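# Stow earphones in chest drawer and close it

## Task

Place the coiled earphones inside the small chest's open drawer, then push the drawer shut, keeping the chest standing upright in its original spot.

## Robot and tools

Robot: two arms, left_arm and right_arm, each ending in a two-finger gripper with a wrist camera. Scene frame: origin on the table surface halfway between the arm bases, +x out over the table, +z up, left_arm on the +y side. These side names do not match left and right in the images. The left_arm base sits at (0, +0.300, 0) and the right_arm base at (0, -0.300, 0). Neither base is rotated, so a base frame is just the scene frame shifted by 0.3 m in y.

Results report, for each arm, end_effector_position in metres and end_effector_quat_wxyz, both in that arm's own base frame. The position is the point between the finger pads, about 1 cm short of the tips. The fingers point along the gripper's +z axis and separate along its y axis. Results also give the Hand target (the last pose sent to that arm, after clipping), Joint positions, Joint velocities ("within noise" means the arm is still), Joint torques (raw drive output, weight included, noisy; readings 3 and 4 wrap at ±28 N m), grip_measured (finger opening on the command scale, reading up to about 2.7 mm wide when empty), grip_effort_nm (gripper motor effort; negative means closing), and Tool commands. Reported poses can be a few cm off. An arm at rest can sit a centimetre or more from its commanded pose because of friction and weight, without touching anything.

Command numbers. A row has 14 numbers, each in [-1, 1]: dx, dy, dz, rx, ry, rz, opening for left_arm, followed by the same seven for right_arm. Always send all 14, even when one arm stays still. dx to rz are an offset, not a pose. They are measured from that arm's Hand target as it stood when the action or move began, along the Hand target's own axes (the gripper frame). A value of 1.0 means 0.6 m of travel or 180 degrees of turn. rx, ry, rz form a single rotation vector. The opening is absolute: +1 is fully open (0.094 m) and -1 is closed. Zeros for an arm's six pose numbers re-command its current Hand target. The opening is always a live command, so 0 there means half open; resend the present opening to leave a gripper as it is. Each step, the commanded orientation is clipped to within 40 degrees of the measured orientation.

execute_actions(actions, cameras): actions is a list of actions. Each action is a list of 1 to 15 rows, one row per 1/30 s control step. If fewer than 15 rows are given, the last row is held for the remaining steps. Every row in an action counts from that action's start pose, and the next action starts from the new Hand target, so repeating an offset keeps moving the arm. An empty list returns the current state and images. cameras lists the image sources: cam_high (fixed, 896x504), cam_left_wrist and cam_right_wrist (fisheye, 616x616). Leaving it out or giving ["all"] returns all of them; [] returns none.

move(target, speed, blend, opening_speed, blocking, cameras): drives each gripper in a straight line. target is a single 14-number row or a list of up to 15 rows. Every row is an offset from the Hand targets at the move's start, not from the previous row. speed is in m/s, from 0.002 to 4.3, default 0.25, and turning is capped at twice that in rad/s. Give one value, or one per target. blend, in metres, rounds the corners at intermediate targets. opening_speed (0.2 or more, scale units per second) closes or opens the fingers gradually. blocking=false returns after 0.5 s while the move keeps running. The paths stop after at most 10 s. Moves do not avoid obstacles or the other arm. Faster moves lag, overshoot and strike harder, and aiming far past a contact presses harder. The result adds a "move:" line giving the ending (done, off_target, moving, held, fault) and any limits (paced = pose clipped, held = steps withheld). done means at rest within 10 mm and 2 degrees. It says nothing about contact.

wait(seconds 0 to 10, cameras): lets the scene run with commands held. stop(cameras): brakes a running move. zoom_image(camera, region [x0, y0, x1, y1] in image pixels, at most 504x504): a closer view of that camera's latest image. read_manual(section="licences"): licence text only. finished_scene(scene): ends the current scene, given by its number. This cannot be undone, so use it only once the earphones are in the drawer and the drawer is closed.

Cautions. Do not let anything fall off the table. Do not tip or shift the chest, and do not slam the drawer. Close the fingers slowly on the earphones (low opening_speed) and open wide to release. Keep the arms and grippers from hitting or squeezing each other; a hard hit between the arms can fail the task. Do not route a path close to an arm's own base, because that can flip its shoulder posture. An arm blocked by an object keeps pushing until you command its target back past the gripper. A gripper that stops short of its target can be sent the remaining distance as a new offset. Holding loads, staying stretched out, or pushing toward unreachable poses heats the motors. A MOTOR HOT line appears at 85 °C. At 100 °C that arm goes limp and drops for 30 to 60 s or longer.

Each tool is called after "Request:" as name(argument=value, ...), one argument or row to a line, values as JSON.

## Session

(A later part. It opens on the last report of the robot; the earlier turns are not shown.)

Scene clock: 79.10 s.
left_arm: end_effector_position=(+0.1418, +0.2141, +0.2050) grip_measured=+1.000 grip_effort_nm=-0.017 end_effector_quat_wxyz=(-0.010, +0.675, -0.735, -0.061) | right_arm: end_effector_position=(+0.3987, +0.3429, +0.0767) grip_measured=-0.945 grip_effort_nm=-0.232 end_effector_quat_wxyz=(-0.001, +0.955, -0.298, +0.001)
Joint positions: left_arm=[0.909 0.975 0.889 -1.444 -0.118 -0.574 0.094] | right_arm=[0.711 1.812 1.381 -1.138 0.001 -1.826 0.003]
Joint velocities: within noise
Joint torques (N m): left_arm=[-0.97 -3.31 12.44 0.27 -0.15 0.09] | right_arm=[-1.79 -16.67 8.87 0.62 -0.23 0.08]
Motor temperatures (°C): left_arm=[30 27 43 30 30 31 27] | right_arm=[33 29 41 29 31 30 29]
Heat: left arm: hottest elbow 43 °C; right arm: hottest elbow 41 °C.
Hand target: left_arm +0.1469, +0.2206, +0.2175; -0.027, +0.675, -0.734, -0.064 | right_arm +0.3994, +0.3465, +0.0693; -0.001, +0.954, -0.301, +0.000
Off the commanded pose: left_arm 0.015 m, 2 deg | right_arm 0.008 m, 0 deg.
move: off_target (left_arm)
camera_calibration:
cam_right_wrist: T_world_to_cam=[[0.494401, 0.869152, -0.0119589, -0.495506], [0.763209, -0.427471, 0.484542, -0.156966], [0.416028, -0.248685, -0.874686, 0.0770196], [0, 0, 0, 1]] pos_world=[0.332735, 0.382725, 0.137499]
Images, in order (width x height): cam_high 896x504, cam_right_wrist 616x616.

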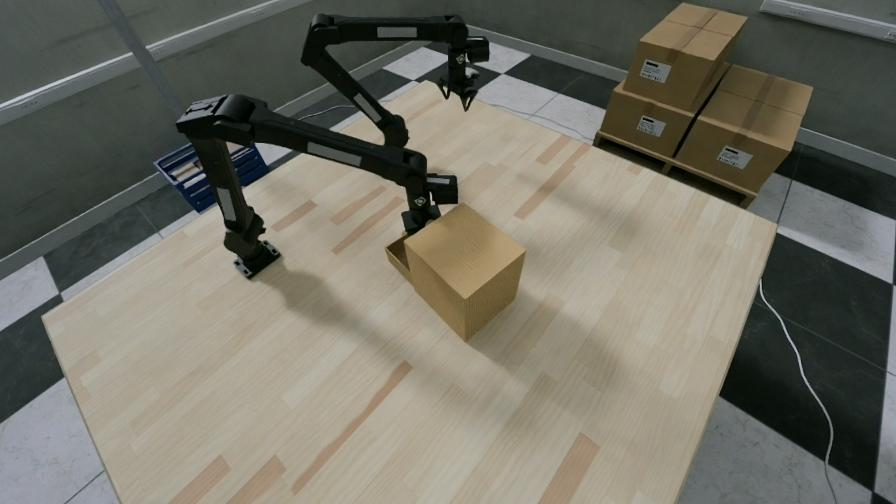

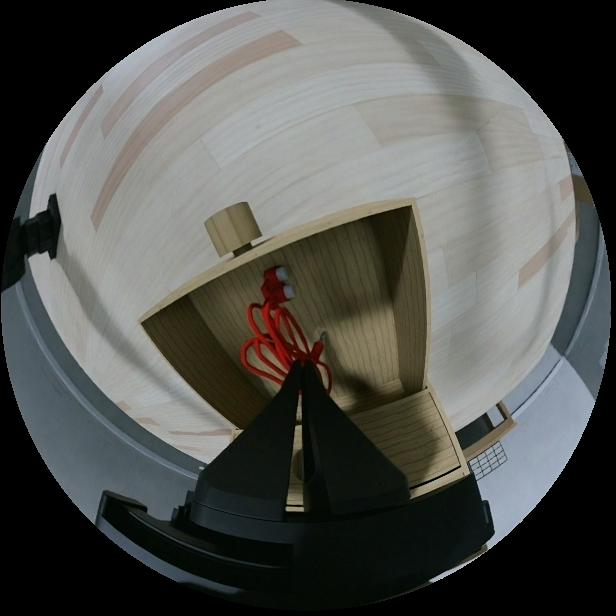

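Request:
move(
  target=[
    [0,0,0,0,0,0,1,0,0,0.045,0,0,0,-0.95],
    [0,0,0,0,0,0,1,0,0,0.045,0,0,0,-0.4],
  ],
  speed=0.08,
  opening_speed=0.4,
  cameras=["cam_right_wrist"],
)

Request:
zoom_image(
  camera="cam_right_wrist",
  region=[160, 180, 480, 480],
)

Scene clock: 84.90 s.
left_arm: end_effector_position=(+0.1418, +0.2141, +0.2050) grip_measured=+1.000 grip_effort_nm=-0.017 end_effector_quat_wxyz=(-0.010, +0.675, -0.735, -0.061) | right_arm: end_effector_position=(+0.4037, +0.3472, +0.0653) grip_measured=-0.402 grip_effort_nm=0.144 end_effector_quat_wxyz=(-0.016, +0.955, -0.298, +0.010)
Joint positions: left_arm=[0.909 0.975 0.889 -1.444 -0.118 -0.574 0.094] | right_arm=[0.711 1.82 1.359 -1.072 0.001 -1.826 0.028]
Joint velocities: within noise
Joint torques (N m): left_arm=[-0.97 -3.31 12.44 0.24 -0.15 0.08] | right_arm=[-0.97 -15.44 8.08 0.68 -0.18 0.06]
Motor temperatures (°C): left_arm=[30 27 43 30 30 31 27] | right_arm=[33 30 41 29 31 30 29]
Heat: left arm: hottest elbow 43 °C; right arm: hottest elbow 41 °C.
Hand target: left_arm +0.1469, +0.2206, +0.2175; -0.027, +0.675, -0.734, -0.064 | right_arm +0.3994, +0.3465, +0.0423; -0.001, +0.954, -0.301, +0.000
Off the commanded pose: left_arm 0.015 m, 2 deg | right_arm 0.023 m, 2 deg.
move: off_target (left_arm, right_arm); target 2's new opening was sent with right_arm's hand 0.023 m and 2 deg from that target
camera_calibration:
cam_right_wrist: T_world_to_cam=[[0.494233, 0.869056, 0.0217803, -0.504091], [0.749948, -0.4389, 0.494918, -0.144702], [0.439671, -0.228271, -0.868667, 0.048915], [0, 0, 0, 1]] pos_world=[0.336151, 0.385739, 0.125086]
Images, in order (width x height): cam_right_wrist 616x616.

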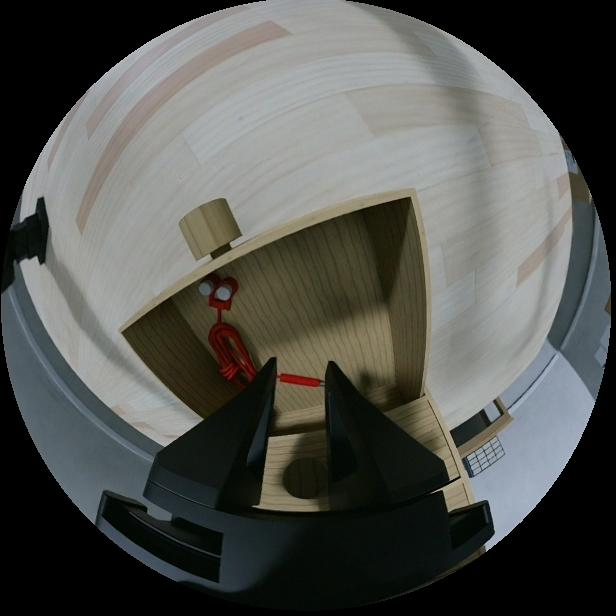

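Scaled by 1.575 from the camera's 616x616 image, which has a finer 880x880 frame.

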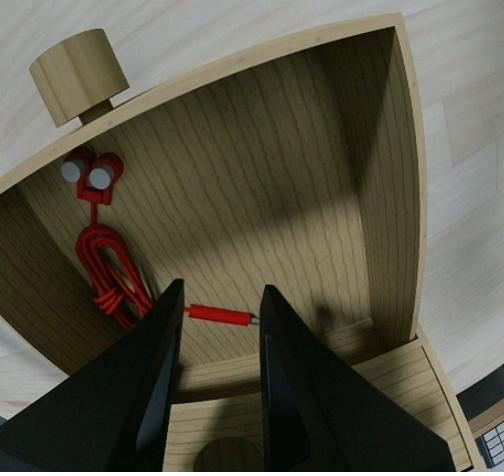

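Request:
move(
  target=[
    [0,0,0,0,0,0,1,-0.018,0.009,-0.05,0,0,0,-0.4],
    [0,0,0,0,0,0,1,-0.018,0.009,-0.45,0,0,0,-0.4],
  ],
  speed=0.15,
)

Request:
zoom_image(
  camera="cam_right_wrist",
  region=[180, 150, 480, 400],
)

Scene clock: 89.93 s.
left_arm: end_effector_position=(+0.1418, +0.2141, +0.2050) grip_measured=+1.000 grip_effort_nm=-0.017 end_effector_quat_wxyz=(-0.010, +0.675, -0.735, -0.061) | right_arm: end_effector_position=(+0.3859, +0.3412, +0.2962) grip_measured=-0.402 grip_effort_nm=0.154 end_effector_quat_wxyz=(-0.002, +0.955, -0.297, +0.001)
Joint positions: left_arm=[0.909 0.975 0.889 -1.444 -0.118 -0.574 0.094] | right_arm=[0.725 1.691 1.805 -1.681 0.001 -1.814 0.028]
Joint velocities: within noise
Joint torques (N m): left_arm=[-0.91 -3.37 12.45 0.25 -0.15 0.09] | right_arm=[-0.26 -17.38 13.29 -0.64 -0.19 0.09]
Motor temperatures (°C): left_arm=[30 27 44 30 30 31 27] | right_arm=[33 30 41 29 31 30 29]
Heat: left arm: hottest elbow 44 °C; right arm: hottest elbow 41 °C.
Hand target: left_arm +0.1469, +0.2206, +0.2175; -0.027, +0.675, -0.734, -0.064 | right_arm +0.3872, +0.3480, +0.3124; -0.001, +0.954, -0.301, +0.000
Off the commanded pose: left_arm 0.015 m, 2 deg | right_arm 0.018 m, 1 deg.
joint sent to its limit (right arm) — joint 4 (wrist pitch), lower limit. The joint targets still meet the commanded pose.
move: off_target (left_arm, right_arm)
camera_calibration:
cam_right_wrist: T_world_to_cam=[[0.493097, 0.869919, -0.00979547, -0.485452], [0.763046, -0.427055, 0.485164, -0.254494], [0.417871, -0.246707, -0.874368, 0.272405], [0, 0, 0, 1]] pos_world=[0.319736, 0.380826, 0.356898]

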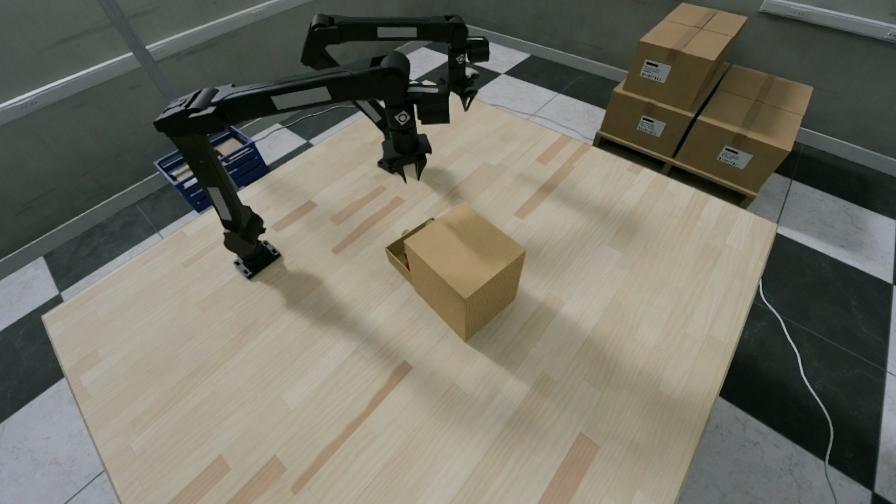

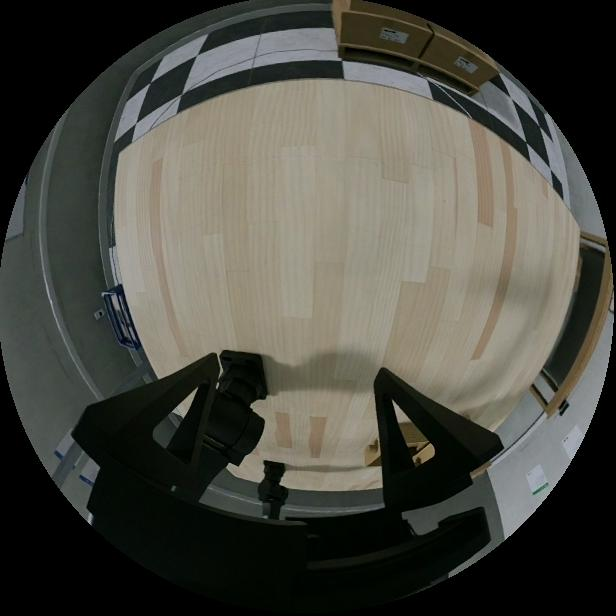

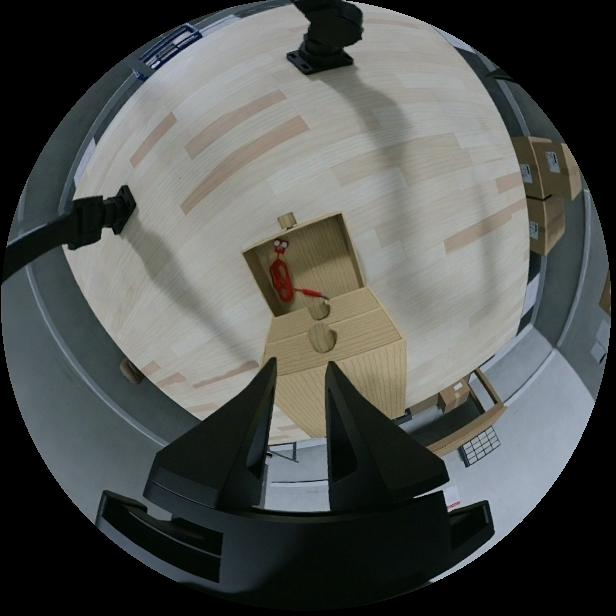

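Scaled by 1.680 from the camera's 616x616 image, which has a finer 880x880 frame.

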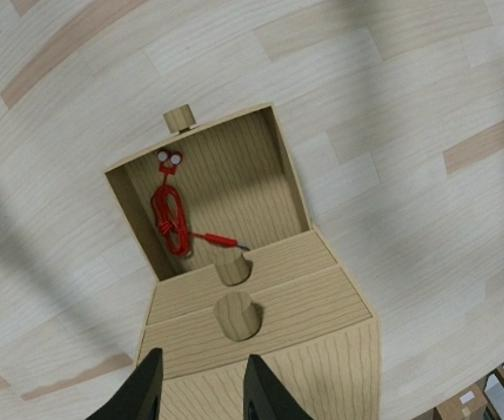

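Request:
move(
  target=[
    [0,0,0,0,0,0,1,-0.168,0.216,0.02,0,0,0.667,-0.9],
    [0,0,0,0,0,0,1,-0.191,0.126,0.27,0.414,-0.239,0.561,-0.9],
  ],
  speed=[0.3,0.25],
  cameras=["cam_high","cam_right_wrist"],
)

Request:
zoom_image(
  camera="cam_right_wrist",
  region=[150, 180, 500, 500],
)

Scene clock: 112.90 s.
left_arm: end_effector_position=(+0.1418, +0.2141, +0.2050) grip_measured=+1.000 grip_effort_nm=-0.017 end_effector_quat_wxyz=(-0.010, +0.675, -0.735, -0.061) | right_arm: end_effector_position=(+0.2522, +0.3483, +0.1473) grip_measured=-0.898 grip_effort_nm=-0.090 end_effector_quat_wxyz=(+0.576, -0.168, +0.791, +0.125)
Joint positions: left_arm=[0.909 0.975 0.889 -1.444 -0.118 -0.574 0.094] | right_arm=[1.221 1.268 0.44 0.396 0.75 0.31 0.005]
Joint velocities: within noise
Joint torques (N m): left_arm=[-1.03 -3.25 12.44 0.24 -0.15 0.09] | right_arm=[-0.56 -5.95 8.18 2.35 0.07 -0.19]
Motor temperatures (°C): left_arm=[30 27 45 30 30 30 27] | right_arm=[33 32 41 29 31 30 29]
Heat: left arm: hottest elbow 45 °C; right arm: hottest elbow 41 °C.
Hand target: left_arm +0.1469, +0.2206, +0.2175; -0.027, +0.675, -0.734, -0.064 | right_arm +0.2502, +0.3520, +0.1502; +0.581, -0.173, +0.785, +0.129
Off the commanded pose: left_arm 0.015 m, 2 deg | right_arm 0.005 m, 1 deg.
move: off_target (left_arm)
camera_calibration:
cam_right_wrist: T_world_to_cam=[[0.443981, -0.893016, 0.0735109, 0.18694], [-0.63091, -0.369814, -0.682048, 0.426341], [0.636265, 0.256438, -0.727603, -0.0521776], [0, 0, 0, 1]] pos_world=[0.219184, 0.337987, 0.239078]
Images, in order (width x height): cam_high 896x504, cam_right_wrist 616x616.

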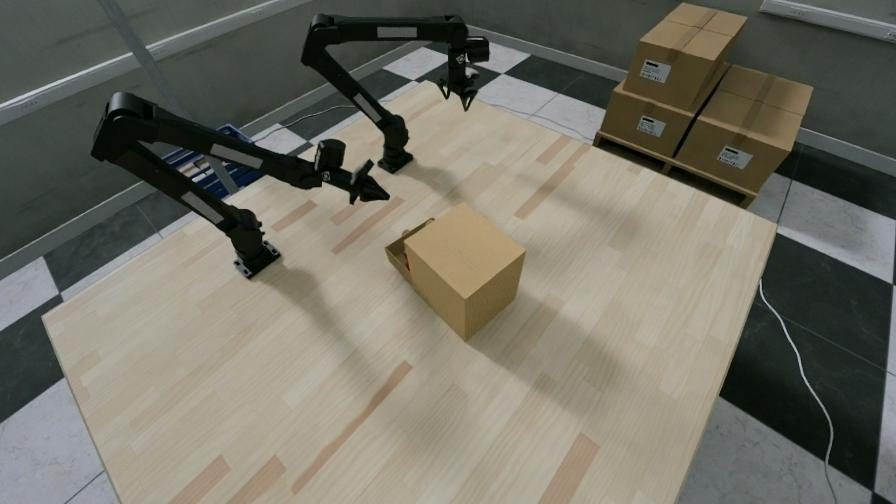

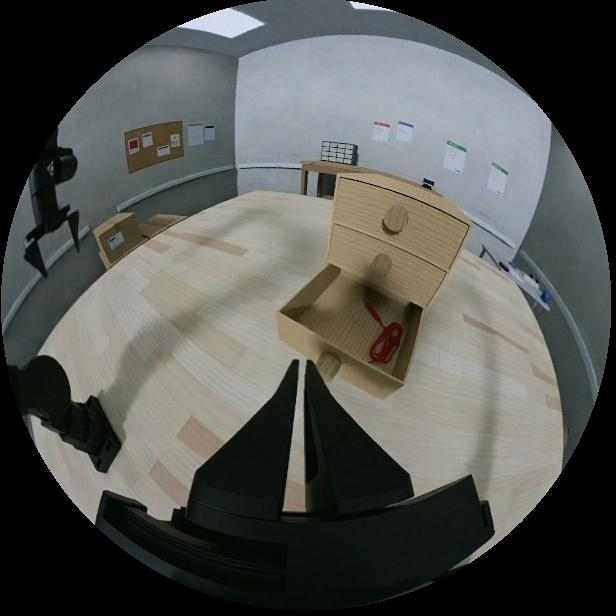

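Scaled by 1.440 from the camera's 616x616 image, which has a finer 880x880 frame.

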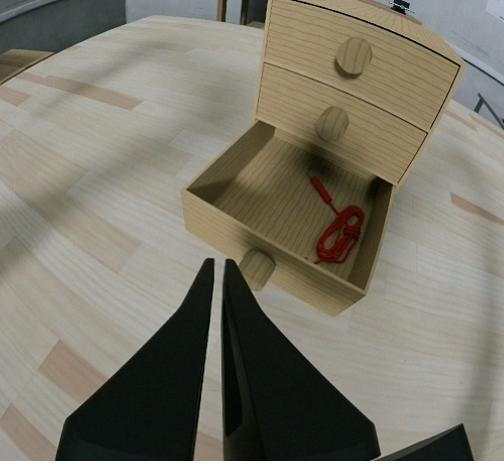

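Request:
move(
  target=[
    [0,0,0,0,0,0,1,0.172,-0.006,0.046,0,0,0,-0.9],
    [0,0,0,0,0,0,1,0.154,-0.048,0.105,0,0,0,-0.9],
  ],
  speed=[0.2,0.06],
  cameras=["cam_high","cam_right_wrist"],
)

Request:
zoom_image(
  camera="cam_right_wrist",
  region=[150, 180, 500, 500],
)

Scene clock: 118.63 s.
left_arm: end_effector_position=(+0.1418, +0.2141, +0.2050) grip_measured=+1.000 grip_effort_nm=-0.022 end_effector_quat_wxyz=(-0.010, +0.675, -0.735, -0.061) | right_arm: end_effector_position=(+0.2854, +0.3315, +0.0393) grip_measured=-0.898 grip_effort_nm=-0.090 end_effector_quat_wxyz=(+0.572, -0.174, +0.792, +0.125)
Joint positions: left_arm=[0.909 0.975 0.889 -1.444 -0.118 -0.574 0.094] | right_arm=[1.092 1.72 0.369 0.953 0.621 0.239 0.005]
Joint velocities: within noise
Joint torques (N m): left_arm=[-0.91 -3.31 12.45 0.24 -0.15 0.08] | right_arm=[-1.38 -7.94 5.87 2.4 -0.01 -0.2]
Motor temperatures (°C): left_arm=[30 27 45 30 30 30 27] | right_arm=[33 31 40 29 31 30 29]
Heat: left arm: hottest elbow 45 °C; right arm: hottest elbow 40 °C.
Hand target: left_arm +0.1469, +0.2206, +0.2175; -0.027, +0.675, -0.734, -0.064 | right_arm +0.2923, +0.3401, +0.0434; +0.580, -0.173, +0.785, +0.129
Off the commanded pose: left_arm 0.015 m, 2 deg | right_arm 0.012 m, 1 deg.
move: off_target (left_arm, right_arm)
camera_calibration:
cam_right_wrist: T_world_to_cam=[[0.453783, -0.887663, 0.0783258, 0.160377], [-0.631056, -0.382169, -0.675067, 0.371229], [0.629166, 0.256906, -0.733587, -0.145411], [0, 0, 0, 1]] pos_world=[0.252977, 0.32159, 0.131371]
Images, in order (width x height): cam_high 896x504, cam_right_wrist 616x616.

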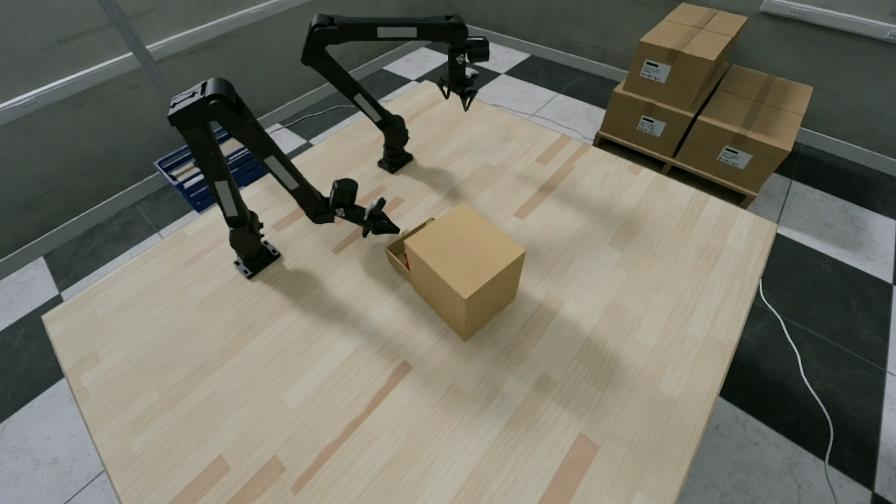

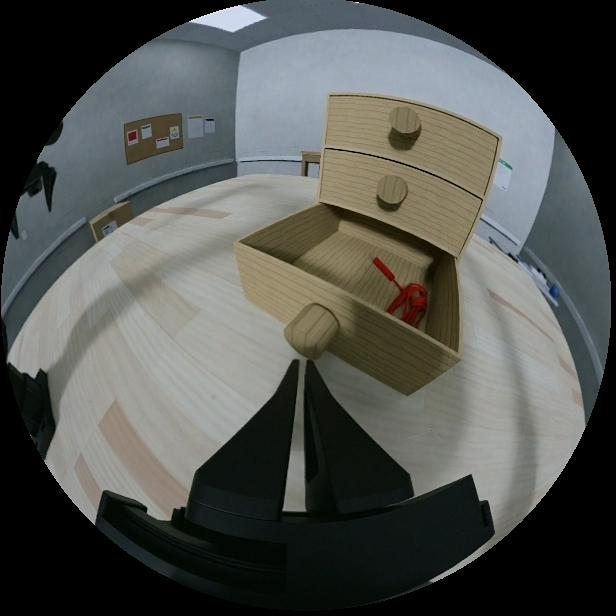

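Scaled by 1.440 from the camera's 616x616 image, which has a finer 880x880 frame.

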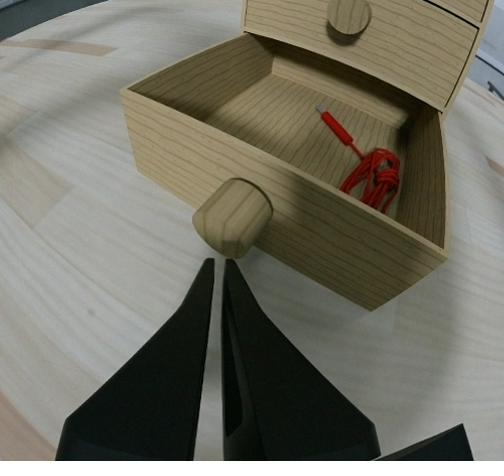

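Request:
move(
  target=[
    [0,0,0,0,0,0,1,0.004,0.015,0.009,0,0,0,-0.9],
    [0,0,0,0,0,0,1,-0.045,-0.098,0.169,0,0,0,-0.9],
  ],
  speed=0.06,
  cameras=["cam_high","cam_right_wrist"],
)

Scene clock: 123.77 s.
left_arm: end_effector_position=(+0.1418, +0.2141, +0.2050) grip_measured=+1.000 grip_effort_nm=-0.012 end_effector_quat_wxyz=(-0.010, +0.675, -0.735, -0.061) | right_arm: end_effector_position=(+0.4031, +0.3274, +0.0413) grip_measured=-0.898 grip_effort_nm=-0.076 end_effector_quat_wxyz=(+0.579, -0.169, +0.786, +0.135)
Joint positions: left_arm=[0.909 0.975 0.889 -1.444 -0.118 -0.574 0.094] | right_arm=[0.792 1.821 0.542 0.962 0.335 0.125 0.005]
Joint velocities: within noise
Joint torques (N m): left_arm=[-0.91 -3.19 12.44 0.24 -0.15 0.08] | right_arm=[-1.14 -10.93 6.78 1.61 -0.09 -0.23]
Motor temperatures (°C): left_arm=[30 27 45 30 30 30 27] | right_arm=[33 31 40 29 31 29 29]
Heat: left arm: hottest elbow 45 °C; right arm: hottest elbow 40 °C.
Hand target: left_arm +0.1469, +0.2206, +0.2175; -0.027, +0.675, -0.734, -0.064 | right_arm +0.4121, +0.3308, +0.0394; +0.580, -0.173, +0.785, +0.129
Off the commanded pose: left_arm 0.015 m, 2 deg | right_arm 0.010 m, 1 deg.
move: off_target (left_arm)
camera_calibration:
cam_right_wrist: T_world_to_cam=[[0.456242, -0.887731, 0.0614485, 0.10295], [-0.620815, -0.367014, -0.692741, 0.437003], [0.637521, 0.27791, -0.718564, -0.227833], [0, 0, 0, 1]] pos_world=[0.369576, 0.315095, 0.132691]
Images, in order (width x height): cam_high 896x504, cam_right_wrist 616x616.

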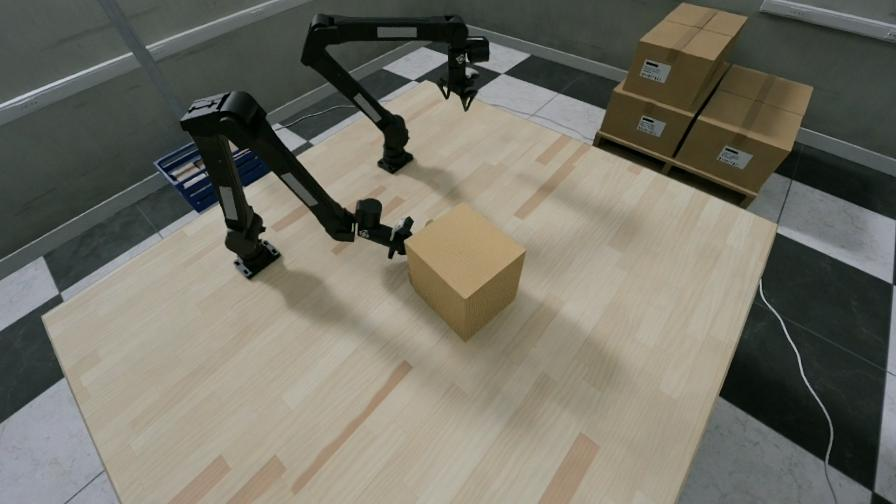

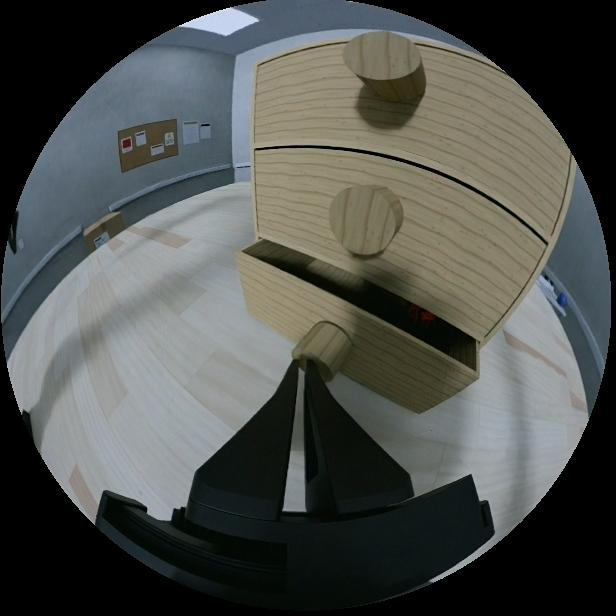

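Request:
move(
  target=[0,0,0,0,0,0,1,-0.013,-0.028,0.043,0,0,0,-0.9],
  speed=0.05,
  cameras=["cam_right_wrist"],
)

Request:
zoom_image(
  camera="cam_right_wrist",
  region=[180, 180, 540, 460],
)

Scene clock: 126.87 s.
left_arm: end_effector_position=(+0.1418, +0.2141, +0.2050) grip_measured=+1.000 grip_effort_nm=-0.017 end_effector_quat_wxyz=(-0.010, +0.675, -0.735, -0.061) | right_arm: end_effector_position=(+0.4312, +0.3252, +0.0418) grip_measured=-0.898 grip_effort_nm=-0.081 end_effector_quat_wxyz=(+0.579, -0.171, +0.785, +0.138)
Joint positions: left_arm=[0.909 0.975 0.889 -1.444 -0.118 -0.574 0.094] | right_arm=[0.732 1.844 0.593 0.944 0.271 0.104 0.005]
Joint velocities: within noise
Joint torques (N m): left_arm=[-0.97 -3.31 12.41 0.24 -0.14 0.09] | right_arm=[-1.9 -11.99 7.76 1.09 0.02 -0.14]
Motor temperatures (°C): left_arm=[30 27 45 30 30 30 27] | right_arm=[33 31 40 29 31 29 29]
Heat: left arm: hottest elbow 45 °C; right arm: hottest elbow 40 °C.
Hand target: left_arm +0.1469, +0.2206, +0.2175; -0.027, +0.675, -0.734, -0.064 | right_arm +0.4438, +0.3269, +0.0393; +0.581, -0.173, +0.785, +0.129
Off the commanded pose: left_arm 0.015 m, 2 deg | right_arm 0.013 m, 1 deg.
move: off_target (left_arm, right_arm)
camera_calibration:
cam_right_wrist: T_world_to_cam=[[0.462284, -0.884681, 0.0602795, 0.0845579], [-0.616985, -0.369737, -0.694711, 0.453262], [0.636885, 0.283963, -0.716758, -0.246522], [0, 0, 0, 1]] pos_world=[0.397572, 0.312398, 0.133093]
Images, in order (width x height): cam_right_wrist 616x616.

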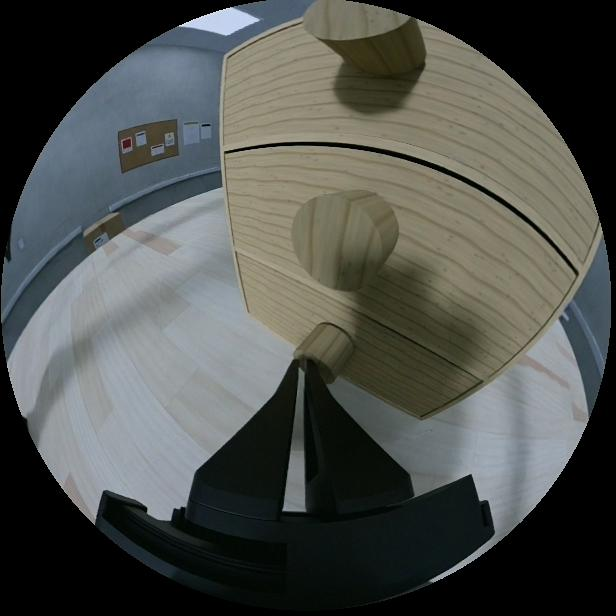

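Scaled by 1.400 from the camera's 616x616 image, which has a finer 880x880 frame.

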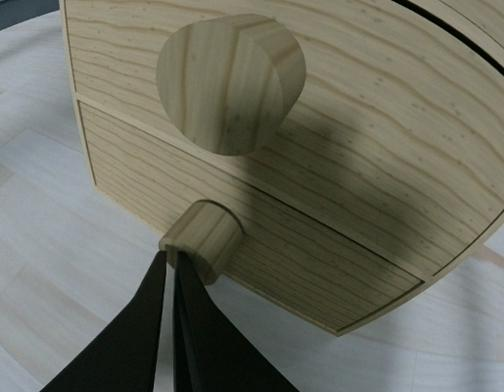

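Request:
move(
  target=[0,0,0,0,0,0,1,-0.004,-0.008,0.012,0,0,0,-0.9],
  speed=0.03,
  cameras=["cam_right_wrist"],
)

Request:
zoom_image(
  camera="cam_right_wrist",
  region=[220, 250, 500, 460],
)

Scene clock: 128.87 s.
left_arm: end_effector_position=(+0.1418, +0.2141, +0.2050) grip_measured=+1.000 grip_effort_nm=-0.017 end_effector_quat_wxyz=(-0.010, +0.675, -0.735, -0.061) | right_arm: end_effector_position=(+0.4317, +0.3265, +0.0403) grip_measured=-0.898 grip_effort_nm=-0.076 end_effector_quat_wxyz=(+0.576, -0.178, +0.786, +0.141)
Joint positions: left_arm=[0.909 0.975 0.889 -1.444 -0.118 -0.574 0.094] | right_arm=[0.728 1.845 0.596 0.936 0.252 0.098 0.005]
Joint velocities: within noise
Joint torques (N m): left_arm=[-1.03 -3.25 12.42 0.25 -0.15 0.09] | right_arm=[-3.66 -10.87 8.73 1.17 0.09 -0.16]
Motor temperatures (°C): left_arm=[30 27 45 30 30 30 27] | right_arm=[33 31 39 29 31 29 29]
Heat: left arm: hottest elbow 45 °C; right arm: hottest elbow 39 °C.
Hand target: left_arm +0.1469, +0.2206, +0.2175; -0.027, +0.675, -0.734, -0.064 | right_arm +0.4526, +0.3256, +0.0395; +0.581, -0.173, +0.785, +0.129
Off the commanded pose: left_arm 0.015 m, 2 deg | right_arm 0.021 m, 2 deg.
move: off_target (left_arm, right_arm)
camera_calibration:
cam_right_wrist: T_world_to_cam=[[0.475878, -0.877324, 0.0619905, 0.0772808], [-0.6151, -0.382363, -0.689529, 0.456168], [0.628643, 0.290001, -0.721601, -0.246483], [0, 0, 0, 1]] pos_world=[0.398763, 0.313703, 0.131888]
Images, in order (width x height): cam_right_wrist 616x616.

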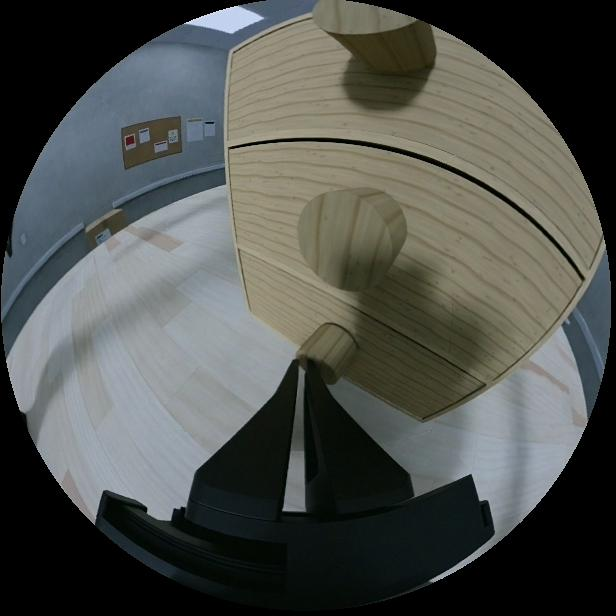

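Scaled by 1.800 from the camera's 616x616 image, which has a finer 880x880 frame.

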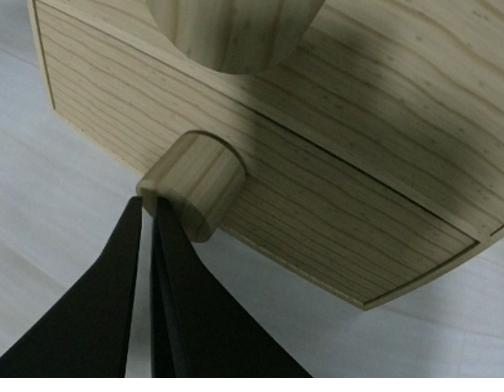

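Request:
move(
  target=[0,0,0,0,0,0,1,0.037,0.086,-0.12,0,0,0,-0.9],
  speed=0.15,
  cameras=["cam_right_wrist","cam_high"],
)

Request:
zoom_image(
  camera="cam_right_wrist",
  region=[220, 100, 540, 400],
)

Scene clock: 131.80 s.
left_arm: end_effector_position=(+0.1418, +0.2141, +0.2050) grip_measured=+1.000 grip_effort_nm=-0.012 end_effector_quat_wxyz=(-0.010, +0.675, -0.735, -0.061) | right_arm: end_effector_position=(+0.3605, +0.3399, +0.0302) grip_measured=-0.898 grip_effort_nm=-0.056 end_effector_quat_wxyz=(+0.571, -0.186, +0.791, +0.117)
Joint positions: left_arm=[0.909 0.975 0.889 -1.444 -0.118 -0.574 0.094] | right_arm=[0.908 1.816 0.499 0.955 0.447 0.133 0.005]
Joint velocities: within noise
Joint torques (N m): left_arm=[-0.97 -3.19 12.46 0.27 -0.15 0.08] | right_arm=[-1.44 -13.16 4.11 2.45 0.09 0.16]
Motor temperatures (°C): left_arm=[30 27 45 30 30 30 27] | right_arm=[33 31 39 29 31 29 29]
Heat: left arm: hottest elbow 45 °C; right arm: hottest elbow 39 °C.
Hand target: left_arm +0.1469, +0.2206, +0.2175; -0.027, +0.675, -0.734, -0.064 | right_arm +0.3625, +0.3408, +0.0394; +0.580, -0.173, +0.785, +0.129
Off the commanded pose: left_arm 0.015 m, 2 deg | right_arm 0.010 m, 2 deg.
move: off_target (left_arm)
camera_calibration:
cam_right_wrist: T_world_to_cam=[[0.463051, -0.880001, 0.105746, 0.12763], [-0.62188, -0.407583, -0.668686, 0.420816], [0.631545, 0.243874, -0.735987, -0.197885], [0, 0, 0, 1]] pos_world=[0.327571, 0.332091, 0.122257]
Images, in order (width x height): cam_high 896x504, cam_right_wrist 616x616.

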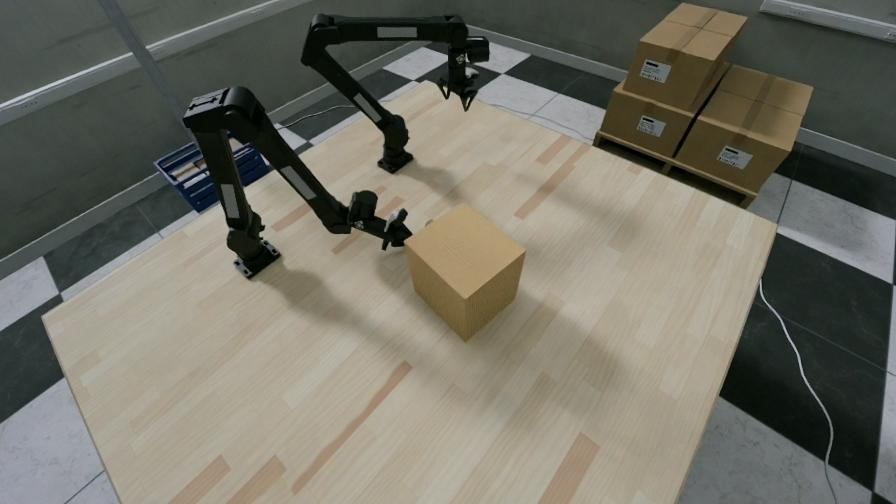

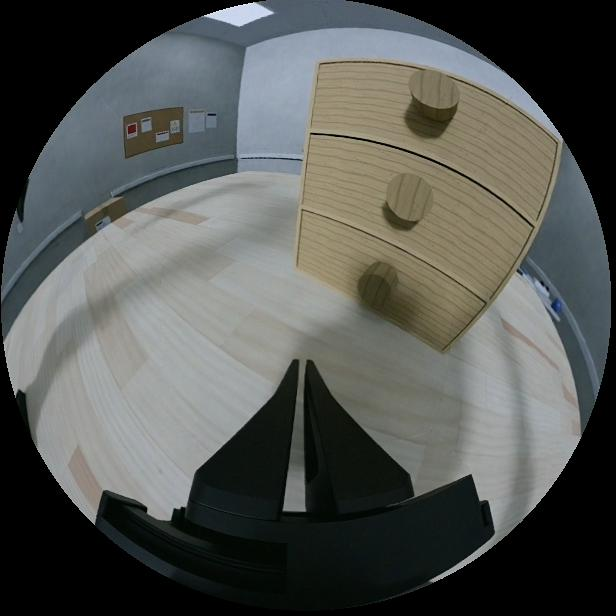

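Scaled by 1.575 from the camera's 616x616 image, which has a finer 880x880 frame.

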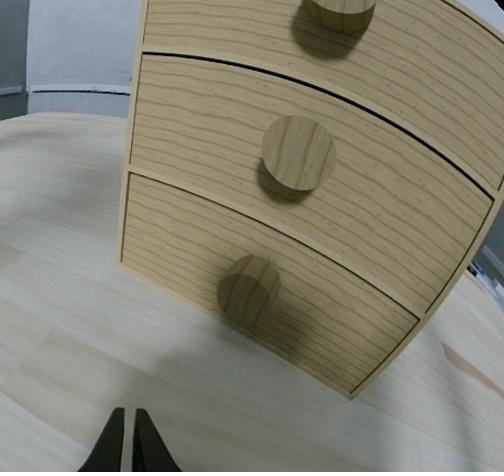

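Closed flush.

Request:
finished_scene(
  scene=1,
)

The scene is finished: the task was done.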